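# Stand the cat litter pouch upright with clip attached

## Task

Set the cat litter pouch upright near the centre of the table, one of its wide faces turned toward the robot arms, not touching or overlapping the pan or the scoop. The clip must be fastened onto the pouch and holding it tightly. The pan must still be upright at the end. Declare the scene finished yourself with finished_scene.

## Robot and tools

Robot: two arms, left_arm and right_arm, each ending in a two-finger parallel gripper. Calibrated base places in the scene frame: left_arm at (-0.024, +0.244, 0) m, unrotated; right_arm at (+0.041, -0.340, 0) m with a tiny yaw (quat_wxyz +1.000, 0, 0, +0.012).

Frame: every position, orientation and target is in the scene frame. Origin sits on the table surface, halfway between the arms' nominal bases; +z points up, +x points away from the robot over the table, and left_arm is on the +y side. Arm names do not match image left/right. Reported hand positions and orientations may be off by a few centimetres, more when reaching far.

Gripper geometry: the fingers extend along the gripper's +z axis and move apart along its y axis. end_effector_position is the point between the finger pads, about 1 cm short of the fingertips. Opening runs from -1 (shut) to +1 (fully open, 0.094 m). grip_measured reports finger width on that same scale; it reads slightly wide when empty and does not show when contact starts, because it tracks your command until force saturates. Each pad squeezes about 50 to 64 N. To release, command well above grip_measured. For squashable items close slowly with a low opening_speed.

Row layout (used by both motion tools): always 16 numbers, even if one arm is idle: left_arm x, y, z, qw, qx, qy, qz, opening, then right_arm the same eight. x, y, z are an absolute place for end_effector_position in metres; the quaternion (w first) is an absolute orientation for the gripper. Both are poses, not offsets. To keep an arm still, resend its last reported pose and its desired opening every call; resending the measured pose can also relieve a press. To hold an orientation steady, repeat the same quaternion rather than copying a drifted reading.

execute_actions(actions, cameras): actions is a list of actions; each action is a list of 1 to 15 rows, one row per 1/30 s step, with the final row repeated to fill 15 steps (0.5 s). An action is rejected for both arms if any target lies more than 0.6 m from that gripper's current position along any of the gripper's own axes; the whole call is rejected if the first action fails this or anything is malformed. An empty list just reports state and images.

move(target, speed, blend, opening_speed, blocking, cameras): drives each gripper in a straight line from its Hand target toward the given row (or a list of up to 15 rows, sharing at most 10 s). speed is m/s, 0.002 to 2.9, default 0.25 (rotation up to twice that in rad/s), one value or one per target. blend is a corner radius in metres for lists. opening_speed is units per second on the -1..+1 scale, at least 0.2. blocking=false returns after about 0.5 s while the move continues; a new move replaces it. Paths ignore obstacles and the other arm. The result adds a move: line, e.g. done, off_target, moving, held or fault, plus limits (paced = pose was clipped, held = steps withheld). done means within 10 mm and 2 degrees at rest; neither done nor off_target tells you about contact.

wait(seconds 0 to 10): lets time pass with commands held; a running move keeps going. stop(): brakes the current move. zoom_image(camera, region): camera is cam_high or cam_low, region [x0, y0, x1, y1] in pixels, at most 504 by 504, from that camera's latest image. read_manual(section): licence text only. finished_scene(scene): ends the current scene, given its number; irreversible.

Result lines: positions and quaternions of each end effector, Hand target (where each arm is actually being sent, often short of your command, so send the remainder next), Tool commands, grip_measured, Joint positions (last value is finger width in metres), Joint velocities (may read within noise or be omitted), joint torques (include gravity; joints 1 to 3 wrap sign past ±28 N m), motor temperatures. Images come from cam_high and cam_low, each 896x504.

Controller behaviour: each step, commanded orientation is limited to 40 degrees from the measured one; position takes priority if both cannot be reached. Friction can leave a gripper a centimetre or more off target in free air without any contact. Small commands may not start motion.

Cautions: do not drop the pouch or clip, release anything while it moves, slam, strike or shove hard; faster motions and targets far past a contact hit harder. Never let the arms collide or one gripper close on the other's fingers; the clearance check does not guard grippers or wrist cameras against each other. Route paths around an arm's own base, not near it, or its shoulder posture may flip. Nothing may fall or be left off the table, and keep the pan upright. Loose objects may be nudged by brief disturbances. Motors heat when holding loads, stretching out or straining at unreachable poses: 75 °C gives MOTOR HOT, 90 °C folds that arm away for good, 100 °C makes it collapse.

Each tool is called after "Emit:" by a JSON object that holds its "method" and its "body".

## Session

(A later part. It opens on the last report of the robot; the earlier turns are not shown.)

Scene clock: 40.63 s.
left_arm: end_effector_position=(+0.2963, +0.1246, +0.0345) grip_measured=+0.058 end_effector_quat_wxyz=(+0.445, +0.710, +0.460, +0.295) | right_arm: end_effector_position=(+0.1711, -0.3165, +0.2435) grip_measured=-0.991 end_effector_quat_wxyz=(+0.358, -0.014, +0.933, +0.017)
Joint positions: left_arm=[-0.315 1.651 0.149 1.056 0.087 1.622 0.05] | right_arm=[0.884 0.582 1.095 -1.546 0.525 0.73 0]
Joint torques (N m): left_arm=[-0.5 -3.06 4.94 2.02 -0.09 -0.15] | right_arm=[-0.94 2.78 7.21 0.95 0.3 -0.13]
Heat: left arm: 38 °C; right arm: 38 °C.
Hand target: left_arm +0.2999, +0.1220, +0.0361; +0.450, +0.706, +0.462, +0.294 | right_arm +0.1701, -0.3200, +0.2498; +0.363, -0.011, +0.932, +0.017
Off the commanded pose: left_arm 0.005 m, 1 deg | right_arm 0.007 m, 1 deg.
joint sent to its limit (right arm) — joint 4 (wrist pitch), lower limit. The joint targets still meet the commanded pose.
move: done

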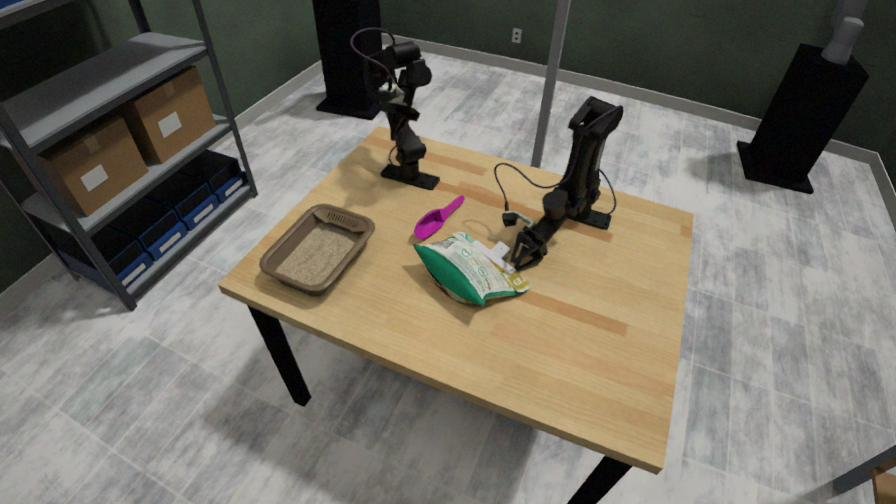

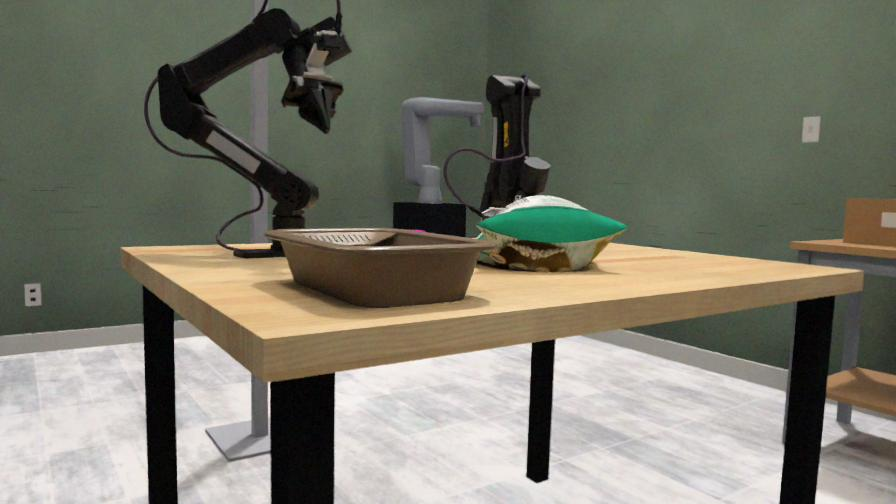

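Emit:
{"method": "move", "body": {"target": [[0.318, 0.112, 0.033, 0.4496,0.7058,0.4619,0.2942, 0.06, 0.17, -0.32, 0.25, 0.363, -0.011, 0.932, 0.016, -1]], "speed": 0.05}}

Emit:
{"method": "zoom_image", "body": {"camera": "cam_high", "region": [450, 200, 560, 310]}}

Scene clock: 41.63 s.
left_arm: end_effector_position=(+0.3111, +0.1203, +0.0294) grip_measured=+0.059 end_effector_quat_wxyz=(+0.438, +0.709, +0.465, +0.298) | right_arm: end_effector_position=(+0.1710, -0.3165, +0.2435) grip_measured=-0.991 end_effector_quat_wxyz=(+0.358, -0.014, +0.934, +0.016)
Joint positions: left_arm=[-0.328 1.723 0.21 1.06 0.058 1.616 0.05] | right_arm=[0.884 0.582 1.095 -1.546 0.525 0.73 0]
Joint torques (N m): left_arm=[-0.84 -3.43 6.15 2.08 0.05 -0.18] | right_arm=[-0.8 2.8 7.02 0.97 0.27 -0.08]
Heat: left arm: 38 °C; right arm: 38 °C.
Hand target: left_arm +0.3176, +0.1122, +0.0332; +0.449, +0.706, +0.462, +0.294 | right_arm +0.1701, -0.3201, +0.2498; +0.363, -0.011, +0.932, +0.016
Off the commanded pose: left_arm 0.011 m, 1 deg | right_arm 0.007 m, 1 deg.
joint sent to its limit (right arm) — joint 4 (wrist pitch), lower limit. The joint targets still meet the commanded pose.
move: off_target (left_arm)

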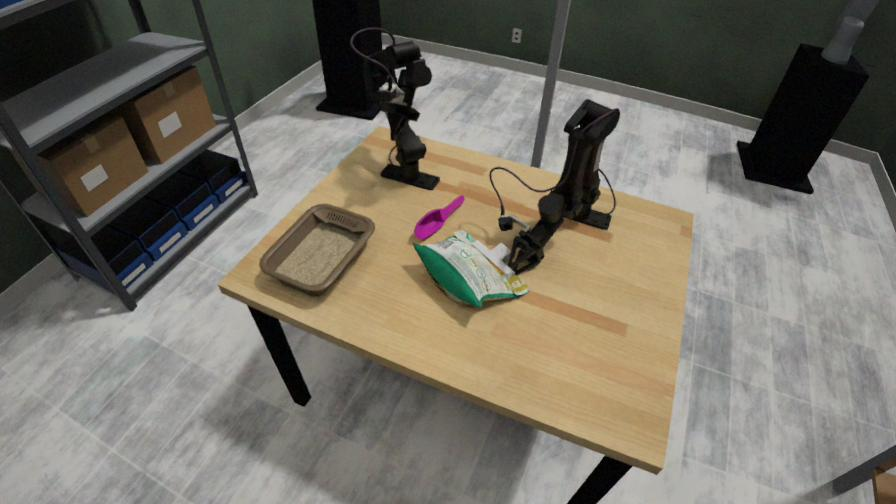

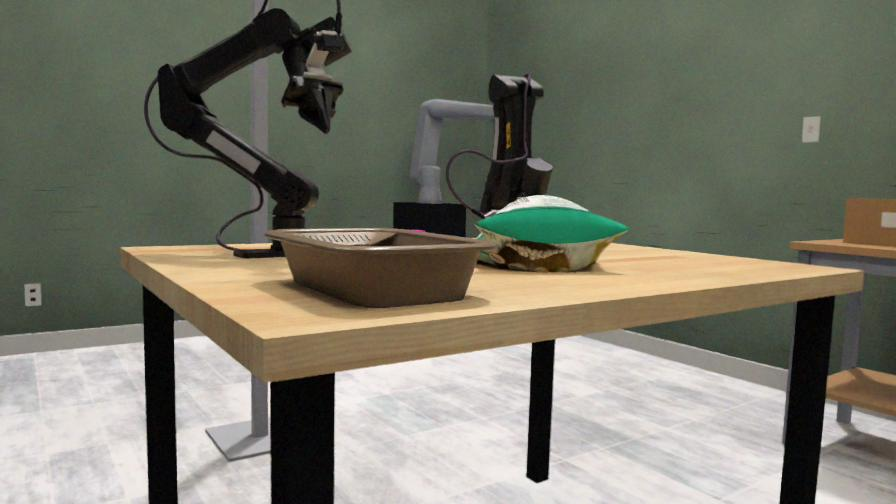

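Scaled by 4.582.

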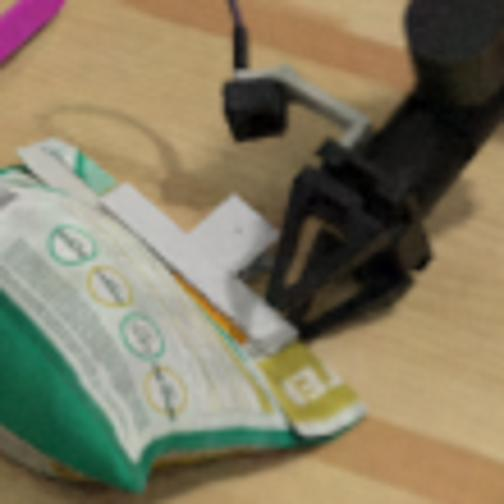

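Emit:
{"method": "zoom_image", "body": {"camera": "cam_high", "region": [485, 235, 545, 295]}}

Scaled by 8.400.

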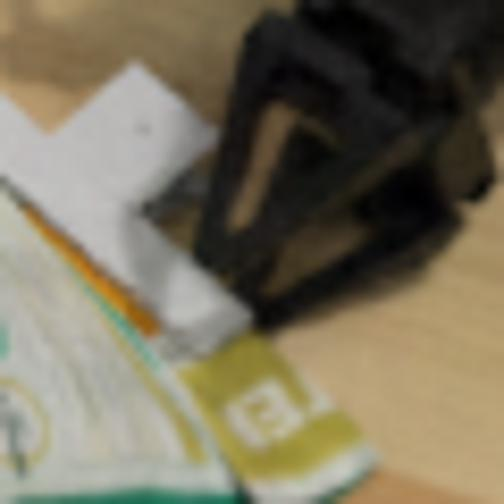

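Emit:
{"method": "move", "body": {"target": [[0.275, 0.137, 0.05, 0.4496,0.7058,0.4619,0.2942, 0.06, 0.24, -0.22, 0.25, 0.4024, -0.1385, 0.8558, 0.2946, -1]], "speed": 0.12}}

Emit:
{"method": "zoom_image", "body": {"camera": "cam_high", "region": [400, 190, 560, 320]}}

Emit:
{"method": "zoom_image", "body": {"camera": "cam_low", "region": [440, 170, 660, 290]}}

Scene clock: 46.30 s.
left_arm: end_effector_position=(+0.2796, +0.1357, +0.0535) grip_measured=+0.059 end_effector_quat_wxyz=(+0.452, +0.703, +0.459, +0.302) | right_arm: end_effector_position=(+0.2398, -0.2205, +0.2545) grip_measured=-0.991 end_effector_quat_wxyz=(+0.405, -0.138, +0.856, +0.291)
Joint positions: left_arm=[-0.287 1.424 0.086 0.916 0.107 1.629 0.05] | right_arm=[0.081 0.636 0.851 -0.858 -0.573 0.077 0]
Joint torques (N m): left_arm=[0.57 -3.97 3.85 1.79 0.12 -0.04] | right_arm=[-0.73 0.83 5 1.62 -0.41 -0.05]
Heat: left arm: 38 °C; right arm: 37 °C.
Hand target: left_arm +0.2751, +0.1370, +0.0500; +0.450, +0.705, +0.462, +0.295 | right_arm +0.2399, -0.2200, +0.2500; +0.402, -0.138, +0.856, +0.294
Off the commanded pose: left_arm 0.006 m, 1 deg | right_arm 0.005 m, 1 deg.
move: done

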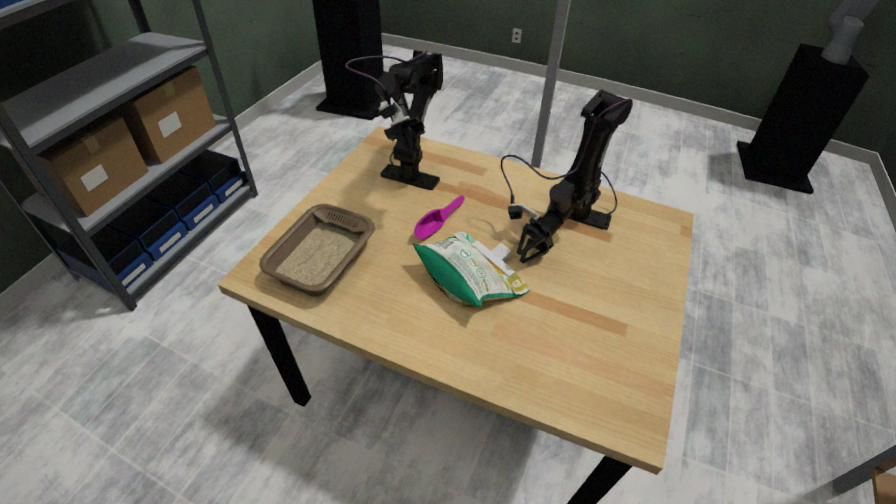

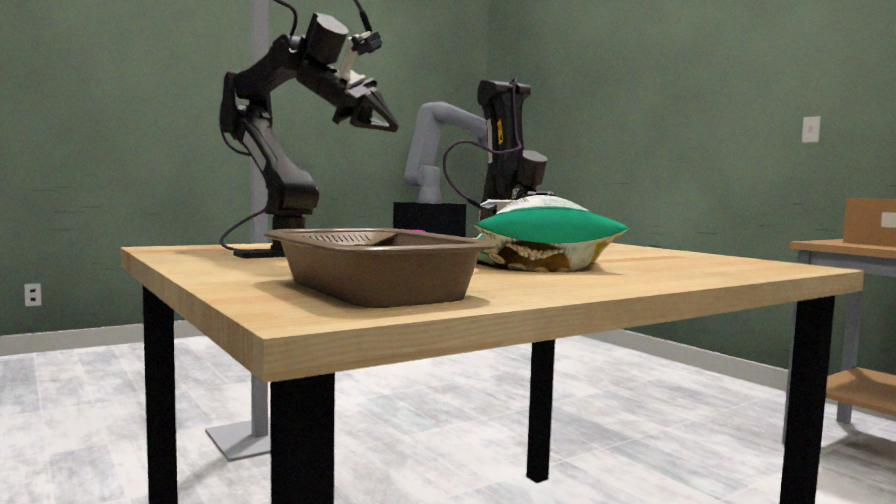

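Scaled by 3.150.

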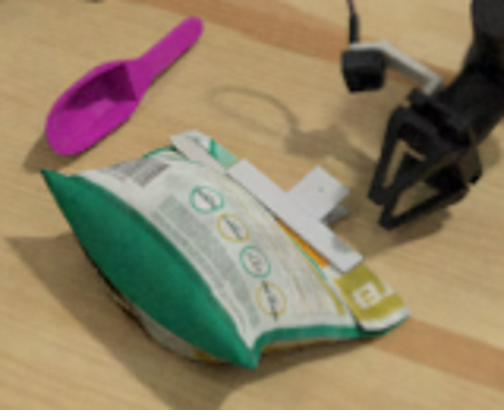

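Scaled by 2.291.

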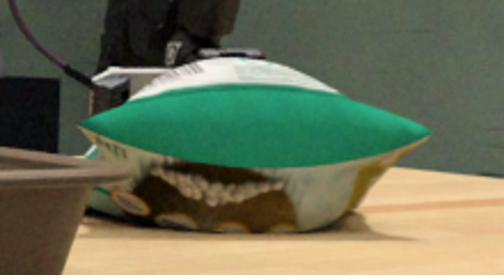

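Emit:
{"method": "move", "body": {"target": [[0.275, 0.137, 0.05, 0.4496,0.7058,0.4619,0.2942, 0.06, 0.40, -0.06, 0.22, 0.2432, -0.3303, 0.9077, 0.0885, -1],[0.275, 0.137, 0.05, 0.4496,0.7058,0.4619,0.2942, 0.06, 0.428, -0.035, 0.14, 0.2432, -0.3303, 0.9077, 0.0885, -1]], "speed": 0.2}}

Emit:
{"method": "zoom_image", "body": {"camera": "cam_high", "region": [400, 190, 560, 320]}}

Emit:
{"method": "zoom_image", "body": {"camera": "cam_low", "region": [440, 130, 660, 290]}}

Scene clock: 49.67 s.
left_arm: end_effector_position=(+0.2795, +0.1356, +0.0533) grip_measured=+0.059 end_effector_quat_wxyz=(+0.452, +0.703, +0.459, +0.301) | right_arm: end_effector_position=(+0.4284, -0.0369, +0.1441) grip_measured=-0.991 end_effector_quat_wxyz=(+0.242, -0.327, +0.909, +0.092)
Joint positions: left_arm=[-0.287 1.424 0.086 0.915 0.108 1.629 0.05] | right_arm=[0.627 1.941 1.679 -0.786 -0.028 -0.031 0]
Joint torques (N m): left_arm=[0.49 -3.92 3.9 1.8 0.14 -0.04] | right_arm=[0.47 -9.91 5.9 1.2 0.06 -0.08]
Heat: left arm: 37 °C; right arm: 37 °C.
Hand target: left_arm +0.2751, +0.1370, +0.0500; +0.450, +0.705, +0.462, +0.294 | right_arm +0.4279, -0.0351, +0.1400; +0.243, -0.330, +0.908, +0.088
Off the commanded pose: left_arm 0.006 m, 1 deg | right_arm 0.005 m, 1 deg.
move: done

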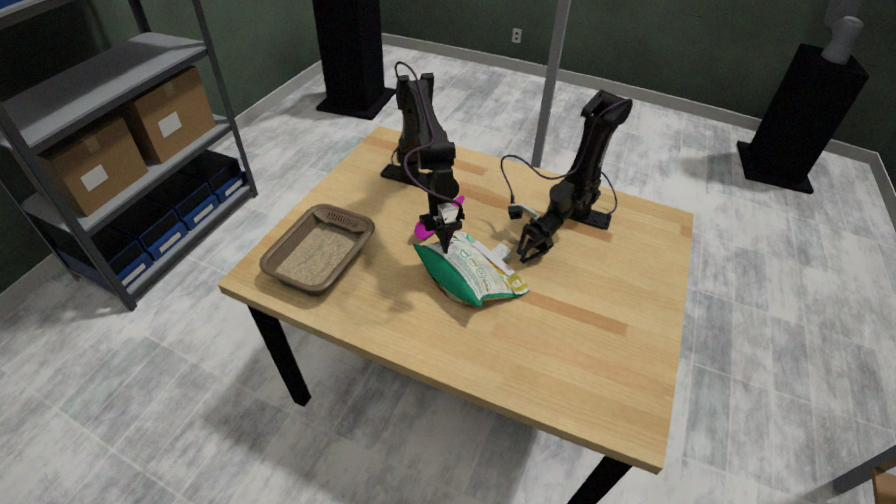

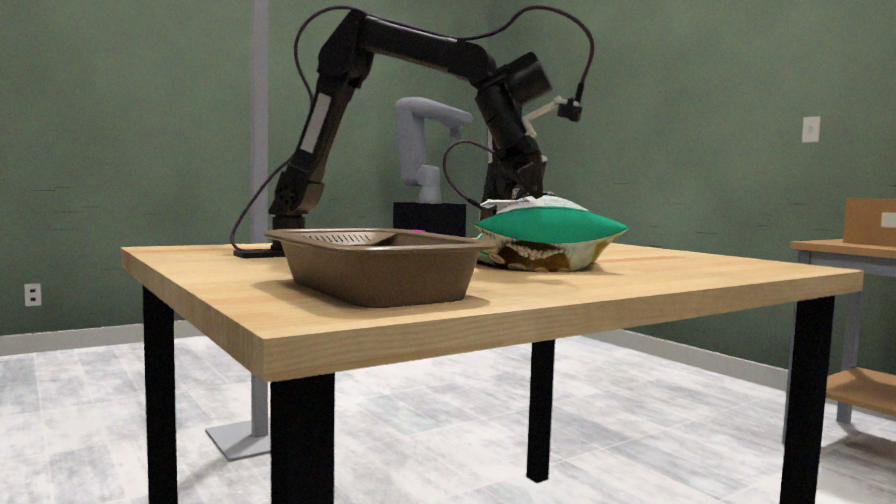

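Scaled by 3.150.

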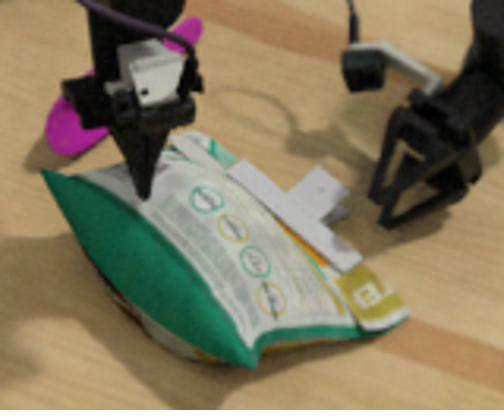

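Scaled by 2.291.

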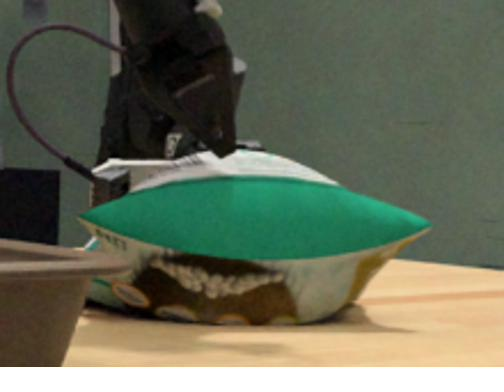

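Emit:
{"method": "move", "body": {"target": [[0.275, 0.137, 0.05, 0.4496,0.7058,0.4619,0.2942, 0.06, 0.437, -0.022, 0.14, 0.2432, -0.3303, 0.9077, 0.0885, -1],[0.275, 0.137, 0.05, 0.4496,0.7058,0.4619,0.2942, 0.06, 0.437, -0.022, 0.095, 0.2432, -0.3303, 0.9077, 0.0885, -1]], "speed": 0.05}}

Emit:
{"method": "zoom_image", "body": {"camera": "cam_high", "region": [400, 190, 560, 320]}}

Emit:
{"method": "zoom_image", "body": {"camera": "cam_low", "region": [440, 130, 660, 290]}}

Scene clock: 51.63 s.
left_arm: end_effector_position=(+0.2795, +0.1356, +0.0532) grip_measured=+0.059 end_effector_quat_wxyz=(+0.452, +0.703, +0.459, +0.301) | right_arm: end_effector_position=(+0.4421, -0.0219, +0.1147) grip_measured=-0.991 end_effector_quat_wxyz=(+0.262, -0.328, +0.903, +0.094)
Joint positions: left_arm=[-0.287 1.424 0.086 0.914 0.108 1.629 0.05] | right_arm=[0.639 1.998 1.622 -0.632 -0.016 -0.03 0]
Joint torques (N m): left_arm=[0.46 -3.81 3.82 1.81 0.17 -0.03] | right_arm=[0.43 -9.13 5.09 1.21 -0.08 0]
Heat: left arm: 37 °C; right arm: 37 °C.
Hand target: left_arm +0.2751, +0.1370, +0.0499; +0.450, +0.705, +0.462, +0.294 | right_arm +0.4366, -0.0223, +0.0954; +0.243, -0.330, +0.908, +0.088
Off the commanded pose: left_arm 0.006 m, 1 deg | right_arm 0.020 m, 2 deg.
move: off_target (right_arm)

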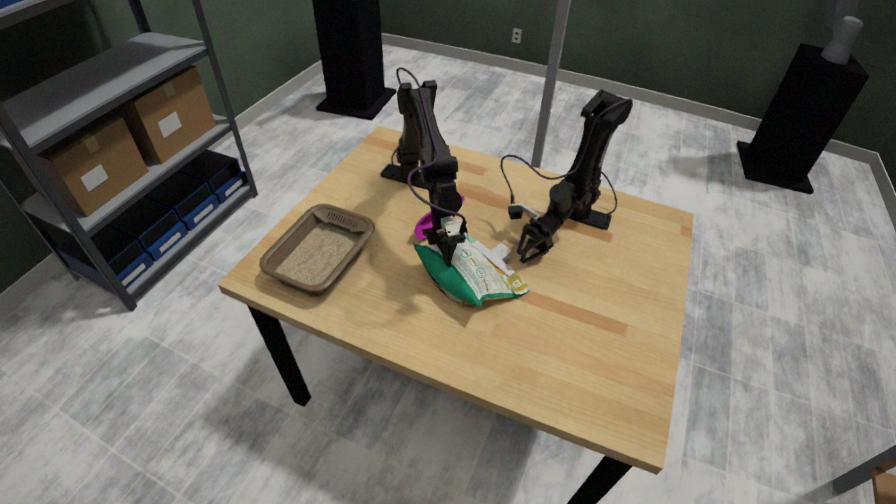

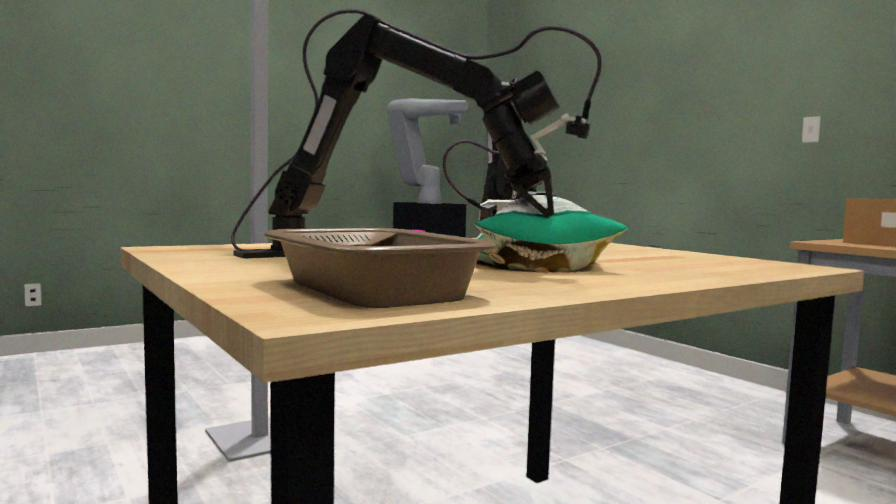

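Scaled by 3.150.

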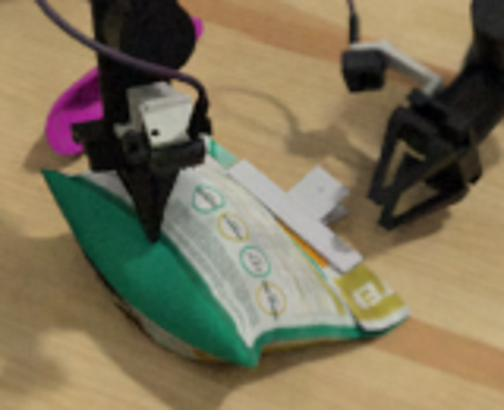

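Scaled by 2.291.

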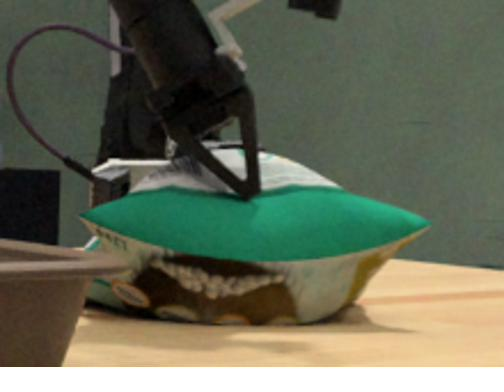

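Emit:
{"method": "move", "body": {"target": [[0.275, 0.137, 0.05, 0.4496,0.7058,0.4619,0.2942, 0.06, 0.424, -0.018, 0.12, 0.2432, -0.3303, 0.9077, 0.0885, -1],[0.275, 0.137, 0.05, 0.4496,0.7058,0.4619,0.2942, 0.06, 0.424, -0.018, 0.075, 0.2432, -0.3303, 0.9077, 0.0885, -1]], "speed": 0.05}}

Emit:
{"method": "zoom_image", "body": {"camera": "cam_high", "region": [400, 190, 560, 320]}}

Emit:
{"method": "zoom_image", "body": {"camera": "cam_low", "region": [440, 130, 660, 290]}}

Scene clock: 53.77 s.
left_arm: end_effector_position=(+0.2795, +0.1356, +0.0532) grip_measured=+0.059 end_effector_quat_wxyz=(+0.452, +0.703, +0.459, +0.301) | right_arm: end_effector_position=(+0.4441, -0.0147, +0.1012) grip_measured=-0.991 end_effector_quat_wxyz=(+0.285, -0.321, +0.899, +0.092)
Joint positions: left_arm=[-0.287 1.424 0.086 0.914 0.108 1.629 0.05] | right_arm=[0.658 1.998 1.543 -0.507 0.016 -0.009 0]
Joint torques (N m): left_arm=[0.57 -3.93 3.84 1.85 0.16 0.01] | right_arm=[1.07 -9.72 3.75 0.91 -0.22 0.07]
Motor temperatures (°C): left_arm=[30 34 37 36 29 30 28] | right_arm=[27 37 37 33 26 27 28]
Heat: left arm: 37 °C; right arm: 37 °C.
Hand target: left_arm +0.2751, +0.1370, +0.0499; +0.450, +0.705, +0.462, +0.294 | right_arm +0.4243, -0.0184, +0.0759; +0.243, -0.330, +0.908, +0.088
Off the commanded pose: left_arm 0.006 m, 1 deg | right_arm 0.033 m, 5 deg.
move: off_target (right_arm)

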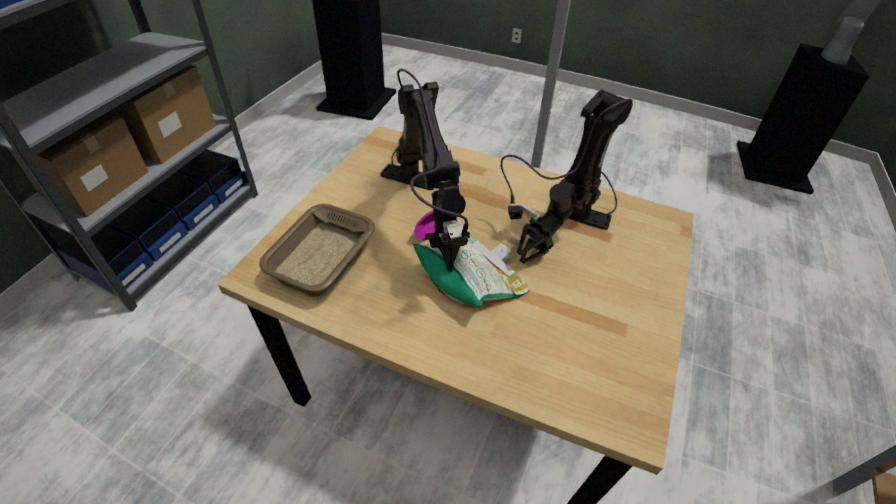

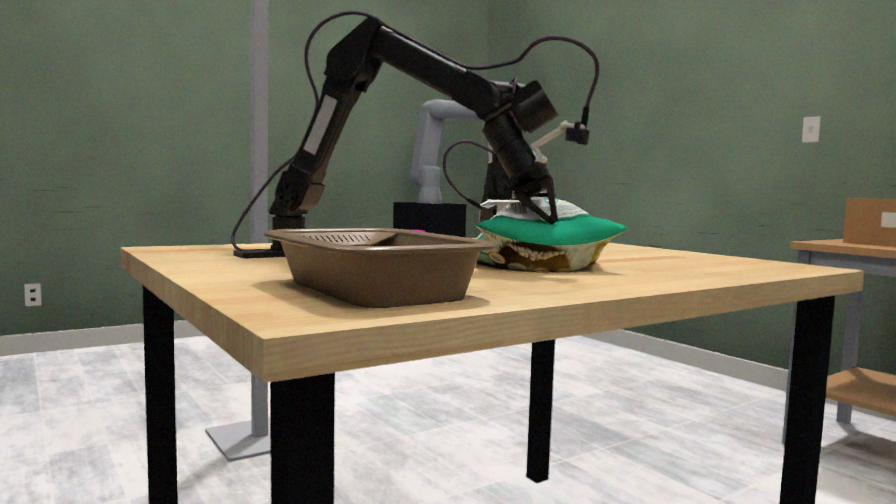

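Scaled by 3.150.

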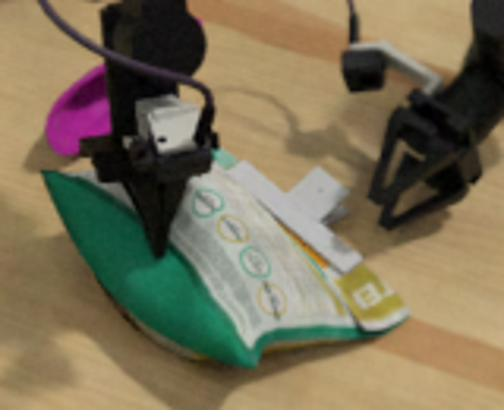

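Scaled by 2.291.

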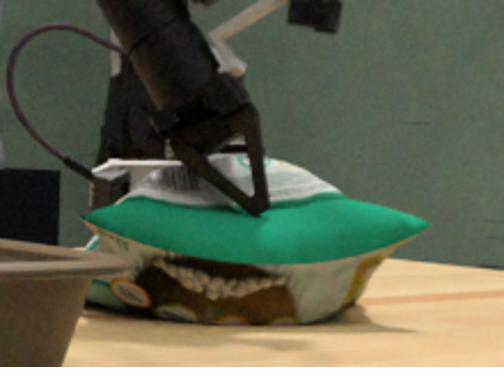

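Emit:
{"method": "move", "body": {"target": [[0.275, 0.16, 0.08, 0.4891,0.6984,0.4280,0.2997, -0.12, 0.42, -0.03, 0.22, 0.2432, -0.3303, 0.9077, 0.0885, -1],[0.293, 0.185, 0.04, 0.4891,0.6984,0.4280,0.2997, -0.12, 0.30, -0.20, 0.25, 0.2432, -0.3303, 0.9077, 0.0885, -1]], "speed": 0.15}}

Emit:
{"method": "move", "body": {"target": [[0.293, 0.185, 0.024, 0.4891,0.6984,0.4280,0.2997, -0.12, 0.30, -0.20, 0.25, 0.2432, -0.3303, 0.9077, 0.0885, -1]], "speed": 0.03}}

Emit:
{"method": "zoom_image", "body": {"camera": "cam_high", "region": [440, 210, 560, 310]}}

Scene clock: 58.07 s.
left_arm: end_effector_position=(+0.2907, +0.1850, +0.0401) grip_measured=-0.118 end_effector_quat_wxyz=(+0.486, +0.699, +0.429, +0.303) | right_arm: end_effector_position=(+0.3058, -0.1976, +0.2564) grip_measured=-0.991 end_effector_quat_wxyz=(+0.255, -0.329, +0.905, +0.085)
Joint positions: left_arm=[0.089 1.737 0.076 1.253 0.515 1.788 0.041] | right_arm=[0.386 1.274 1.435 -1.203 -0.134 -0.251 0]
Joint torques (N m): left_arm=[0.43 -2.88 4 2 0.24 -0.03] | right_arm=[-0.85 -4.26 4.59 0.99 -0.24 -0.09]
Heat: left arm: 37 °C; right arm: 38 °C.
Hand target: left_arm +0.2929, +0.1850, +0.0400; +0.489, +0.699, +0.428, +0.300 | right_arm +0.3001, -0.1999, +0.2501; +0.243, -0.330, +0.908, +0.088
Off the commanded pose: left_arm 0.002 m, 1 deg | right_arm 0.009 m, 1 deg.
move: done

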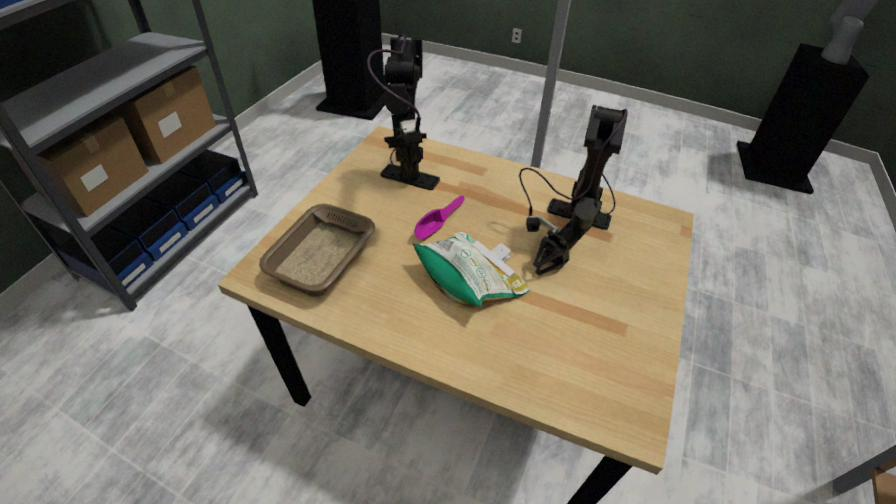

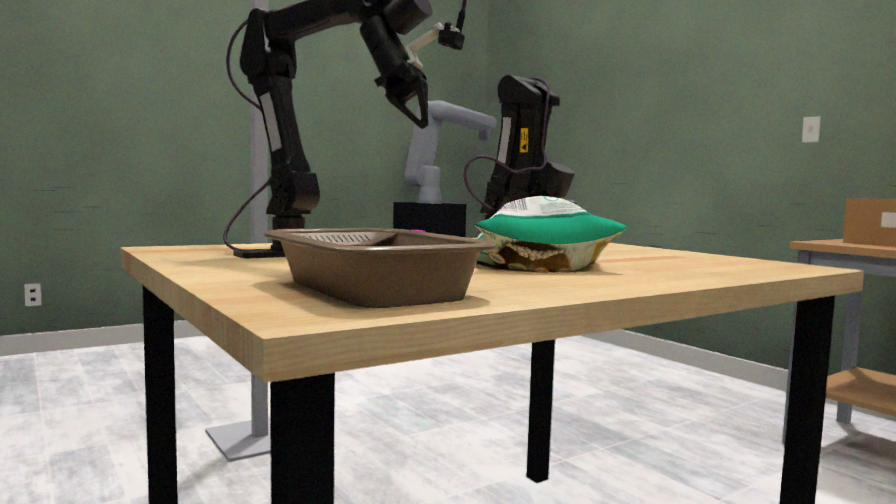

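Scene clock: 59.13 s.
left_arm: end_effector_position=(+0.2914, +0.1845, +0.0257) grip_measured=-0.119 end_effector_quat_wxyz=(+0.487, +0.699, +0.426, +0.303) | right_arm: end_effector_position=(+0.3056, -0.1976, +0.2564) grip_measured=-0.991 end_effector_quat_wxyz=(+0.255, -0.329, +0.905, +0.085)
Joint positions: left_arm=[0.089 1.924 0.076 1.444 0.519 1.79 0.041] | right_arm=[0.386 1.274 1.435 -1.203 -0.135 -0.251 0]
Joint torques (N m): left_arm=[0.58 -3.47 2.55 1.92 0.19 -0.01] | right_arm=[-0.64 -4.07 4.52 0.97 -0.24 -0.1]
Heat: left arm: 37 °C; right arm: 38 °C.
Hand target: left_arm +0.2930, +0.1850, +0.0240; +0.489, +0.699, +0.428, +0.300 | right_arm +0.3000, -0.1999, +0.2501; +0.243, -0.330, +0.908, +0.088
Off the commanded pose: left_arm 0.002 m, 1 deg | right_arm 0.009 m, 1 deg.
move: done

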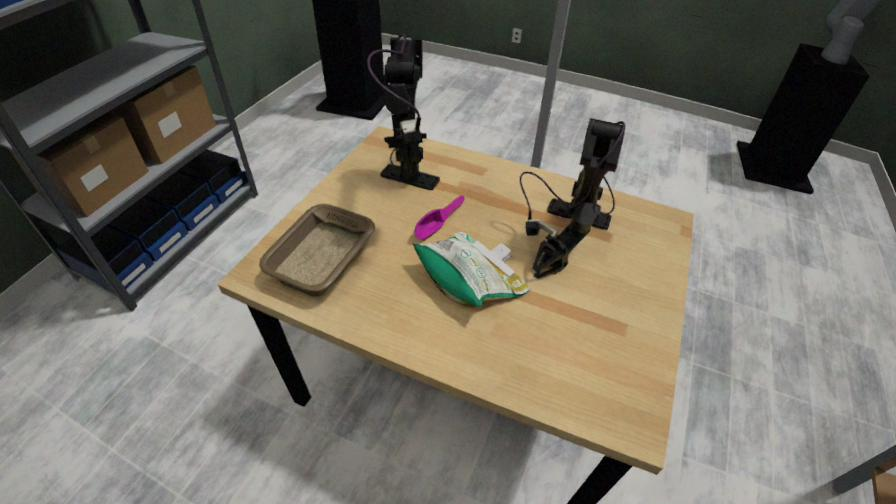

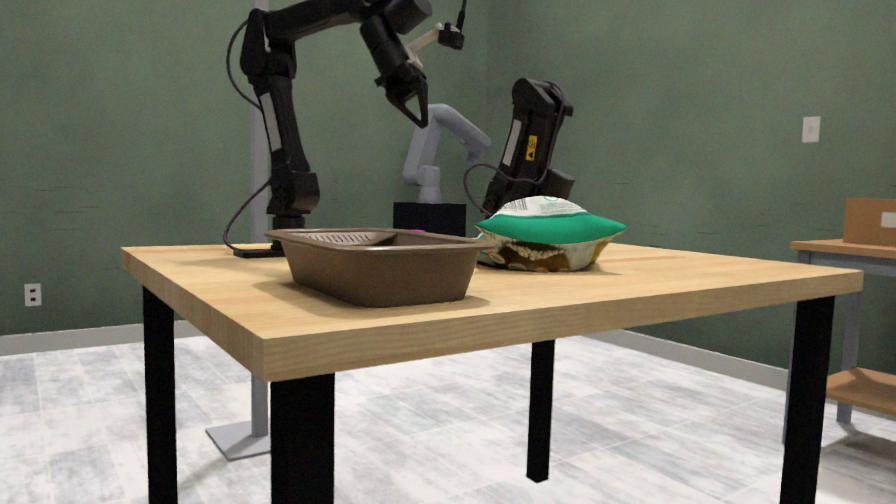

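Scaled by 4.200.

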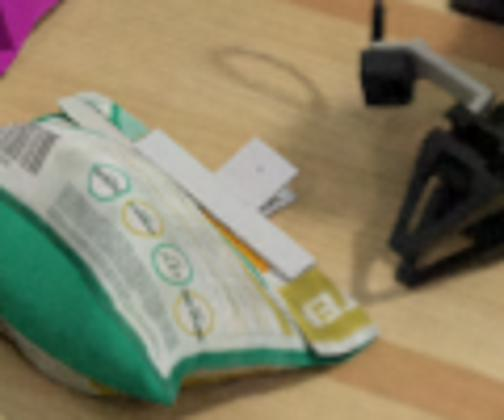

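Emit:
{"method": "move", "body": {"target": [[0.293, 0.185, 0.019, 0.4891,0.6984,0.4280,0.2997, -0.12, 0.30, -0.20, 0.25, 0.2432, -0.3303, 0.9077, 0.0885, -1],[0.32, 0.171, 0.020, 0.4891,0.6984,0.4280,0.2997, -0.12, 0.30, -0.20, 0.25, 0.2432, -0.3303, 0.9077, 0.0885, -1]], "speed": 0.03}}

Emit:
{"method": "zoom_image", "body": {"camera": "cam_high", "region": [480, 240, 560, 310]}}

Scene clock: 61.00 s.
left_arm: end_effector_position=(+0.3201, +0.1726, +0.0267) grip_measured=-0.119 end_effector_quat_wxyz=(+0.492, +0.696, +0.418, +0.313) | right_arm: end_effector_position=(+0.3056, -0.1976, +0.2563) grip_measured=-0.991 end_effector_quat_wxyz=(+0.254, -0.329, +0.905, +0.085)
Joint positions: left_arm=[0.016 1.979 0.178 1.437 0.453 1.761 0.041] | right_arm=[0.386 1.274 1.435 -1.204 -0.135 -0.251 0]
Joint torques (N m): left_arm=[-0.38 -4.44 2.8 1.66 0.08 -0.12] | right_arm=[-0.73 -4.21 4.48 0.98 -0.27 -0.1]
Heat: left arm: 37 °C; right arm: 38 °C.
Hand target: left_arm +0.3198, +0.1710, +0.0202; +0.489, +0.698, +0.428, +0.300 | right_arm +0.3000, -0.2000, +0.2501; +0.243, -0.330, +0.908, +0.088
Off the commanded pose: left_arm 0.007 m, 2 deg | right_arm 0.009 m, 1 deg.
move: done

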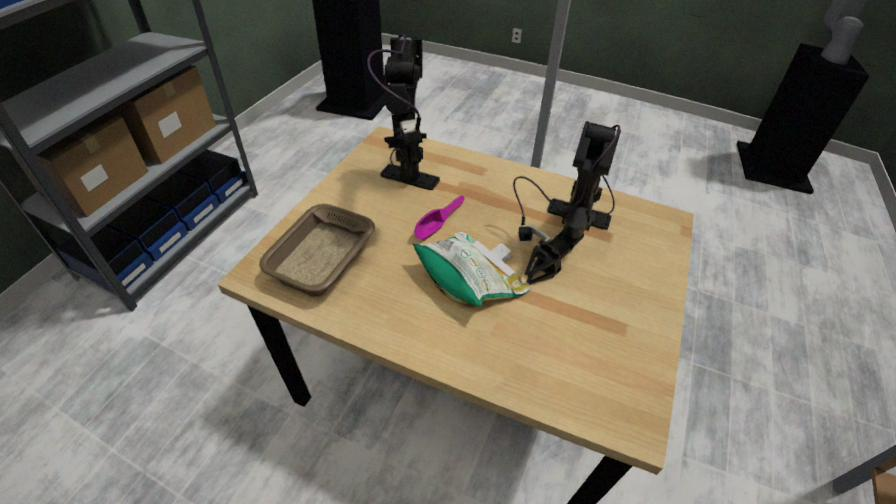

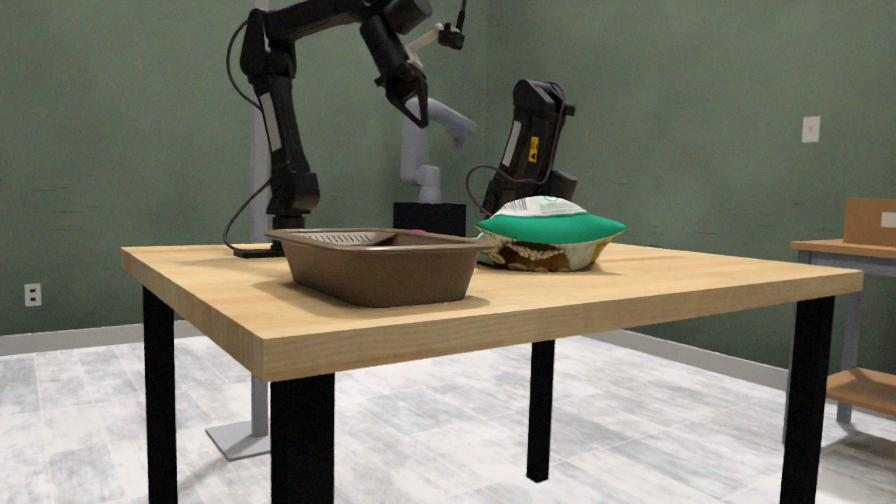

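Scaled by 6.300.

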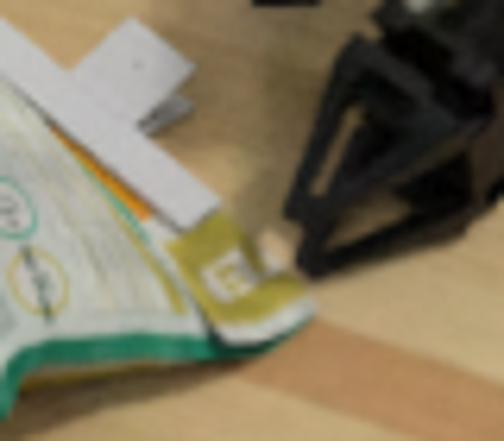

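Emit:
{"method": "move", "body": {"target": [[0.340, 0.160, 0.020, 0.4891,0.6984,0.4280,0.2997, -0.12, 0.30, -0.20, 0.25, 0.2432, -0.3303, 0.9077, 0.0885, -1]], "speed": 0.03}}

Emit:
{"method": "zoom_image", "body": {"camera": "cam_high", "region": [480, 240, 560, 310]}}

Scene clock: 62.33 s.
left_arm: end_effector_position=(+0.3390, +0.1617, +0.0269) grip_measured=-0.119 end_effector_quat_wxyz=(+0.492, +0.697, +0.419, +0.311) | right_arm: end_effector_position=(+0.3056, -0.1976, +0.2563) grip_measured=-0.991 end_effector_quat_wxyz=(+0.254, -0.329, +0.905, +0.085)
Joint positions: left_arm=[-0.036 1.985 0.254 1.373 0.406 1.74 0.041] | right_arm=[0.386 1.274 1.435 -1.204 -0.135 -0.251 0]
Joint torques (N m): left_arm=[-0.32 -4.55 3.67 1.8 0 -0.11] | right_arm=[-0.8 -4.34 4.52 1.01 -0.26 -0.08]
Heat: left arm: 36 °C; right arm: 38 °C.
Hand target: left_arm +0.3398, +0.1601, +0.0201; +0.489, +0.698, +0.428, +0.300 | right_arm +0.3001, -0.2000, +0.2501; +0.243, -0.330, +0.908, +0.088
Off the commanded pose: left_arm 0.007 m, 2 deg | right_arm 0.009 m, 1 deg.
move: done

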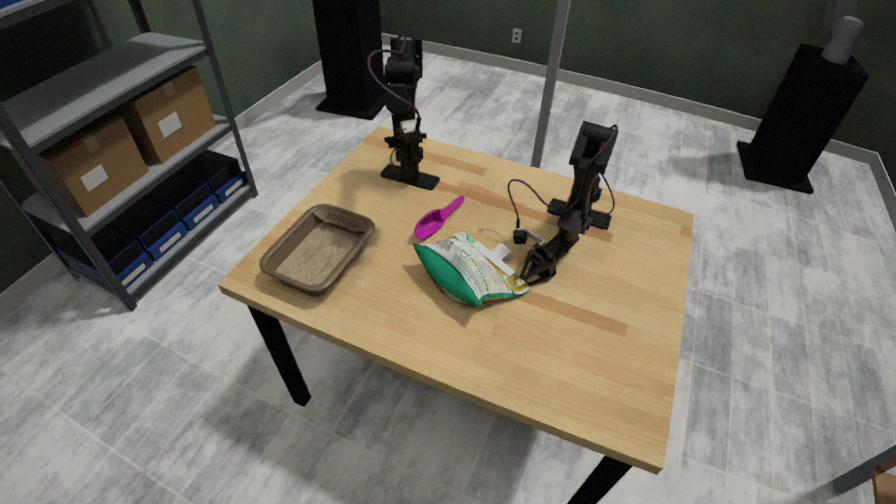

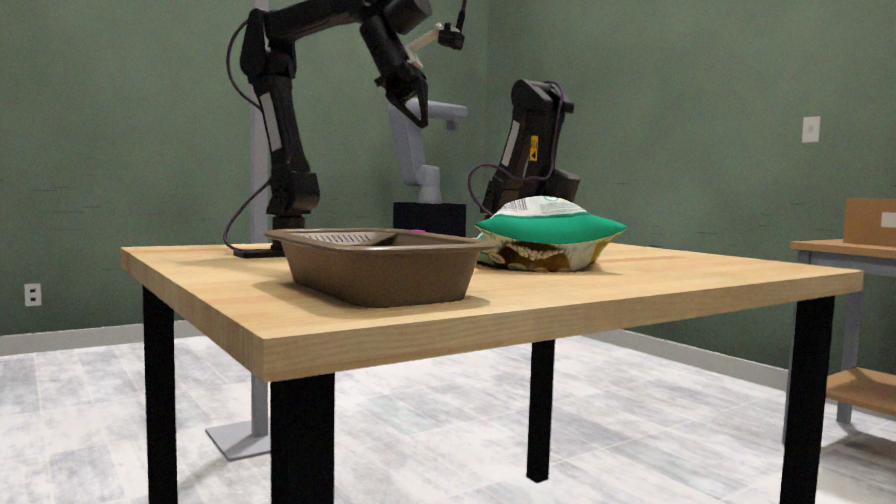

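Scaled by 6.300.

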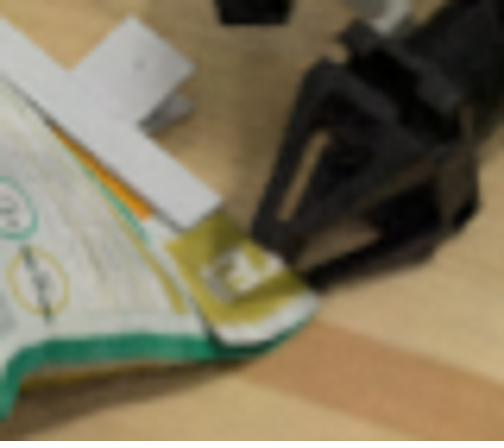

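Emit:
{"method": "move", "body": {"target": [[0.356, 0.150, 0.020, 0.4891,0.6984,0.4280,0.2997, -0.12, 0.30, -0.20, 0.25, 0.2432, -0.3303, 0.9077, 0.0885, -1]], "speed": 0.03}}

Emit:
{"method": "zoom_image", "body": {"camera": "cam_high", "region": [480, 240, 560, 310]}}

Scene clock: 63.37 s.
left_arm: end_effector_position=(+0.3543, +0.1520, +0.0263) grip_measured=-0.119 end_effector_quat_wxyz=(+0.492, +0.697, +0.420, +0.310) | right_arm: end_effector_position=(+0.3055, -0.1976, +0.2563) grip_measured=-0.991 end_effector_quat_wxyz=(+0.254, -0.329, +0.905, +0.085)
Joint positions: left_arm=[-0.076 2 0.318 1.327 0.369 1.723 0.041] | right_arm=[0.386 1.274 1.435 -1.204 -0.135 -0.251 0]
Joint torques (N m): left_arm=[-0.29 -5 4.21 1.8 0 -0.12] | right_arm=[-0.87 -4.16 4.44 1.01 -0.23 -0.09]
Heat: left arm: 36 °C; right arm: 38 °C.
Hand target: left_arm +0.3558, +0.1501, +0.0201; +0.489, +0.698, +0.428, +0.300 | right_arm +0.3000, -0.2000, +0.2501; +0.243, -0.330, +0.908, +0.088
Off the commanded pose: left_arm 0.007 m, 2 deg | right_arm 0.009 m, 1 deg.
move: done

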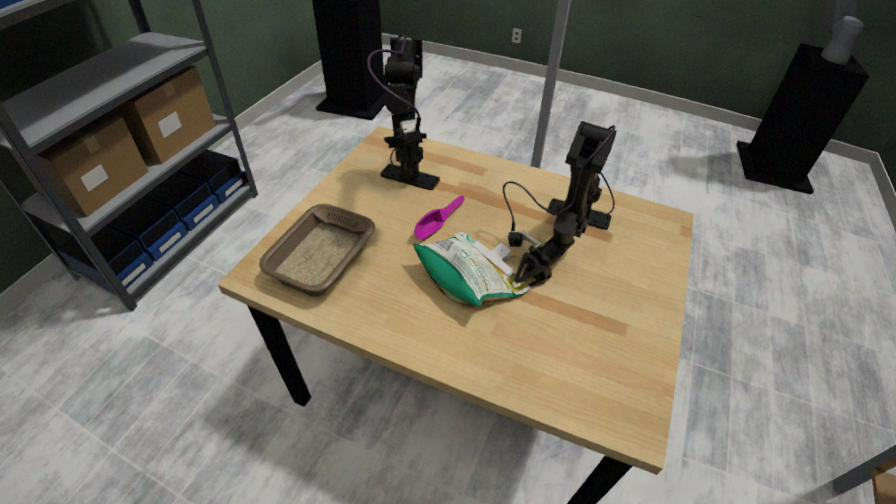

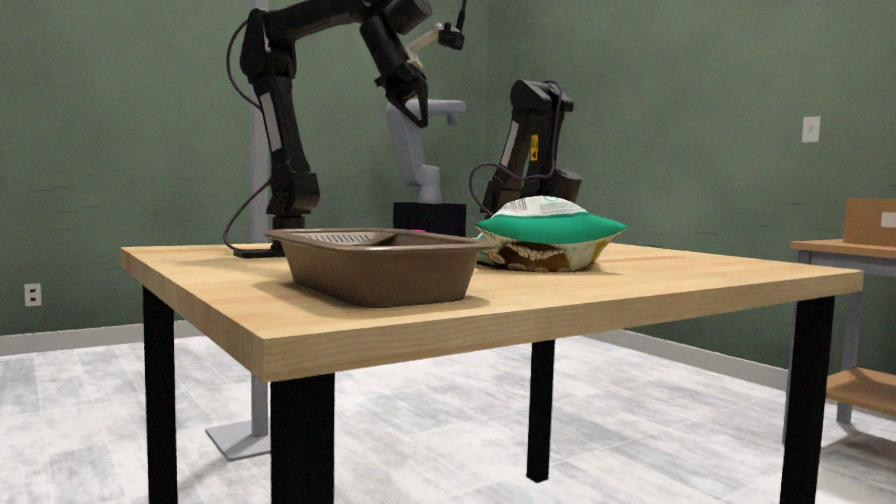

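Scaled by 6.300.

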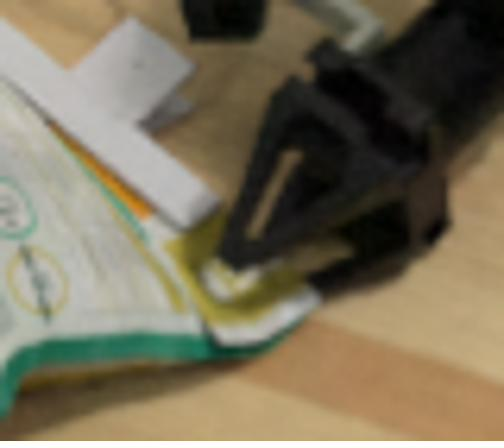

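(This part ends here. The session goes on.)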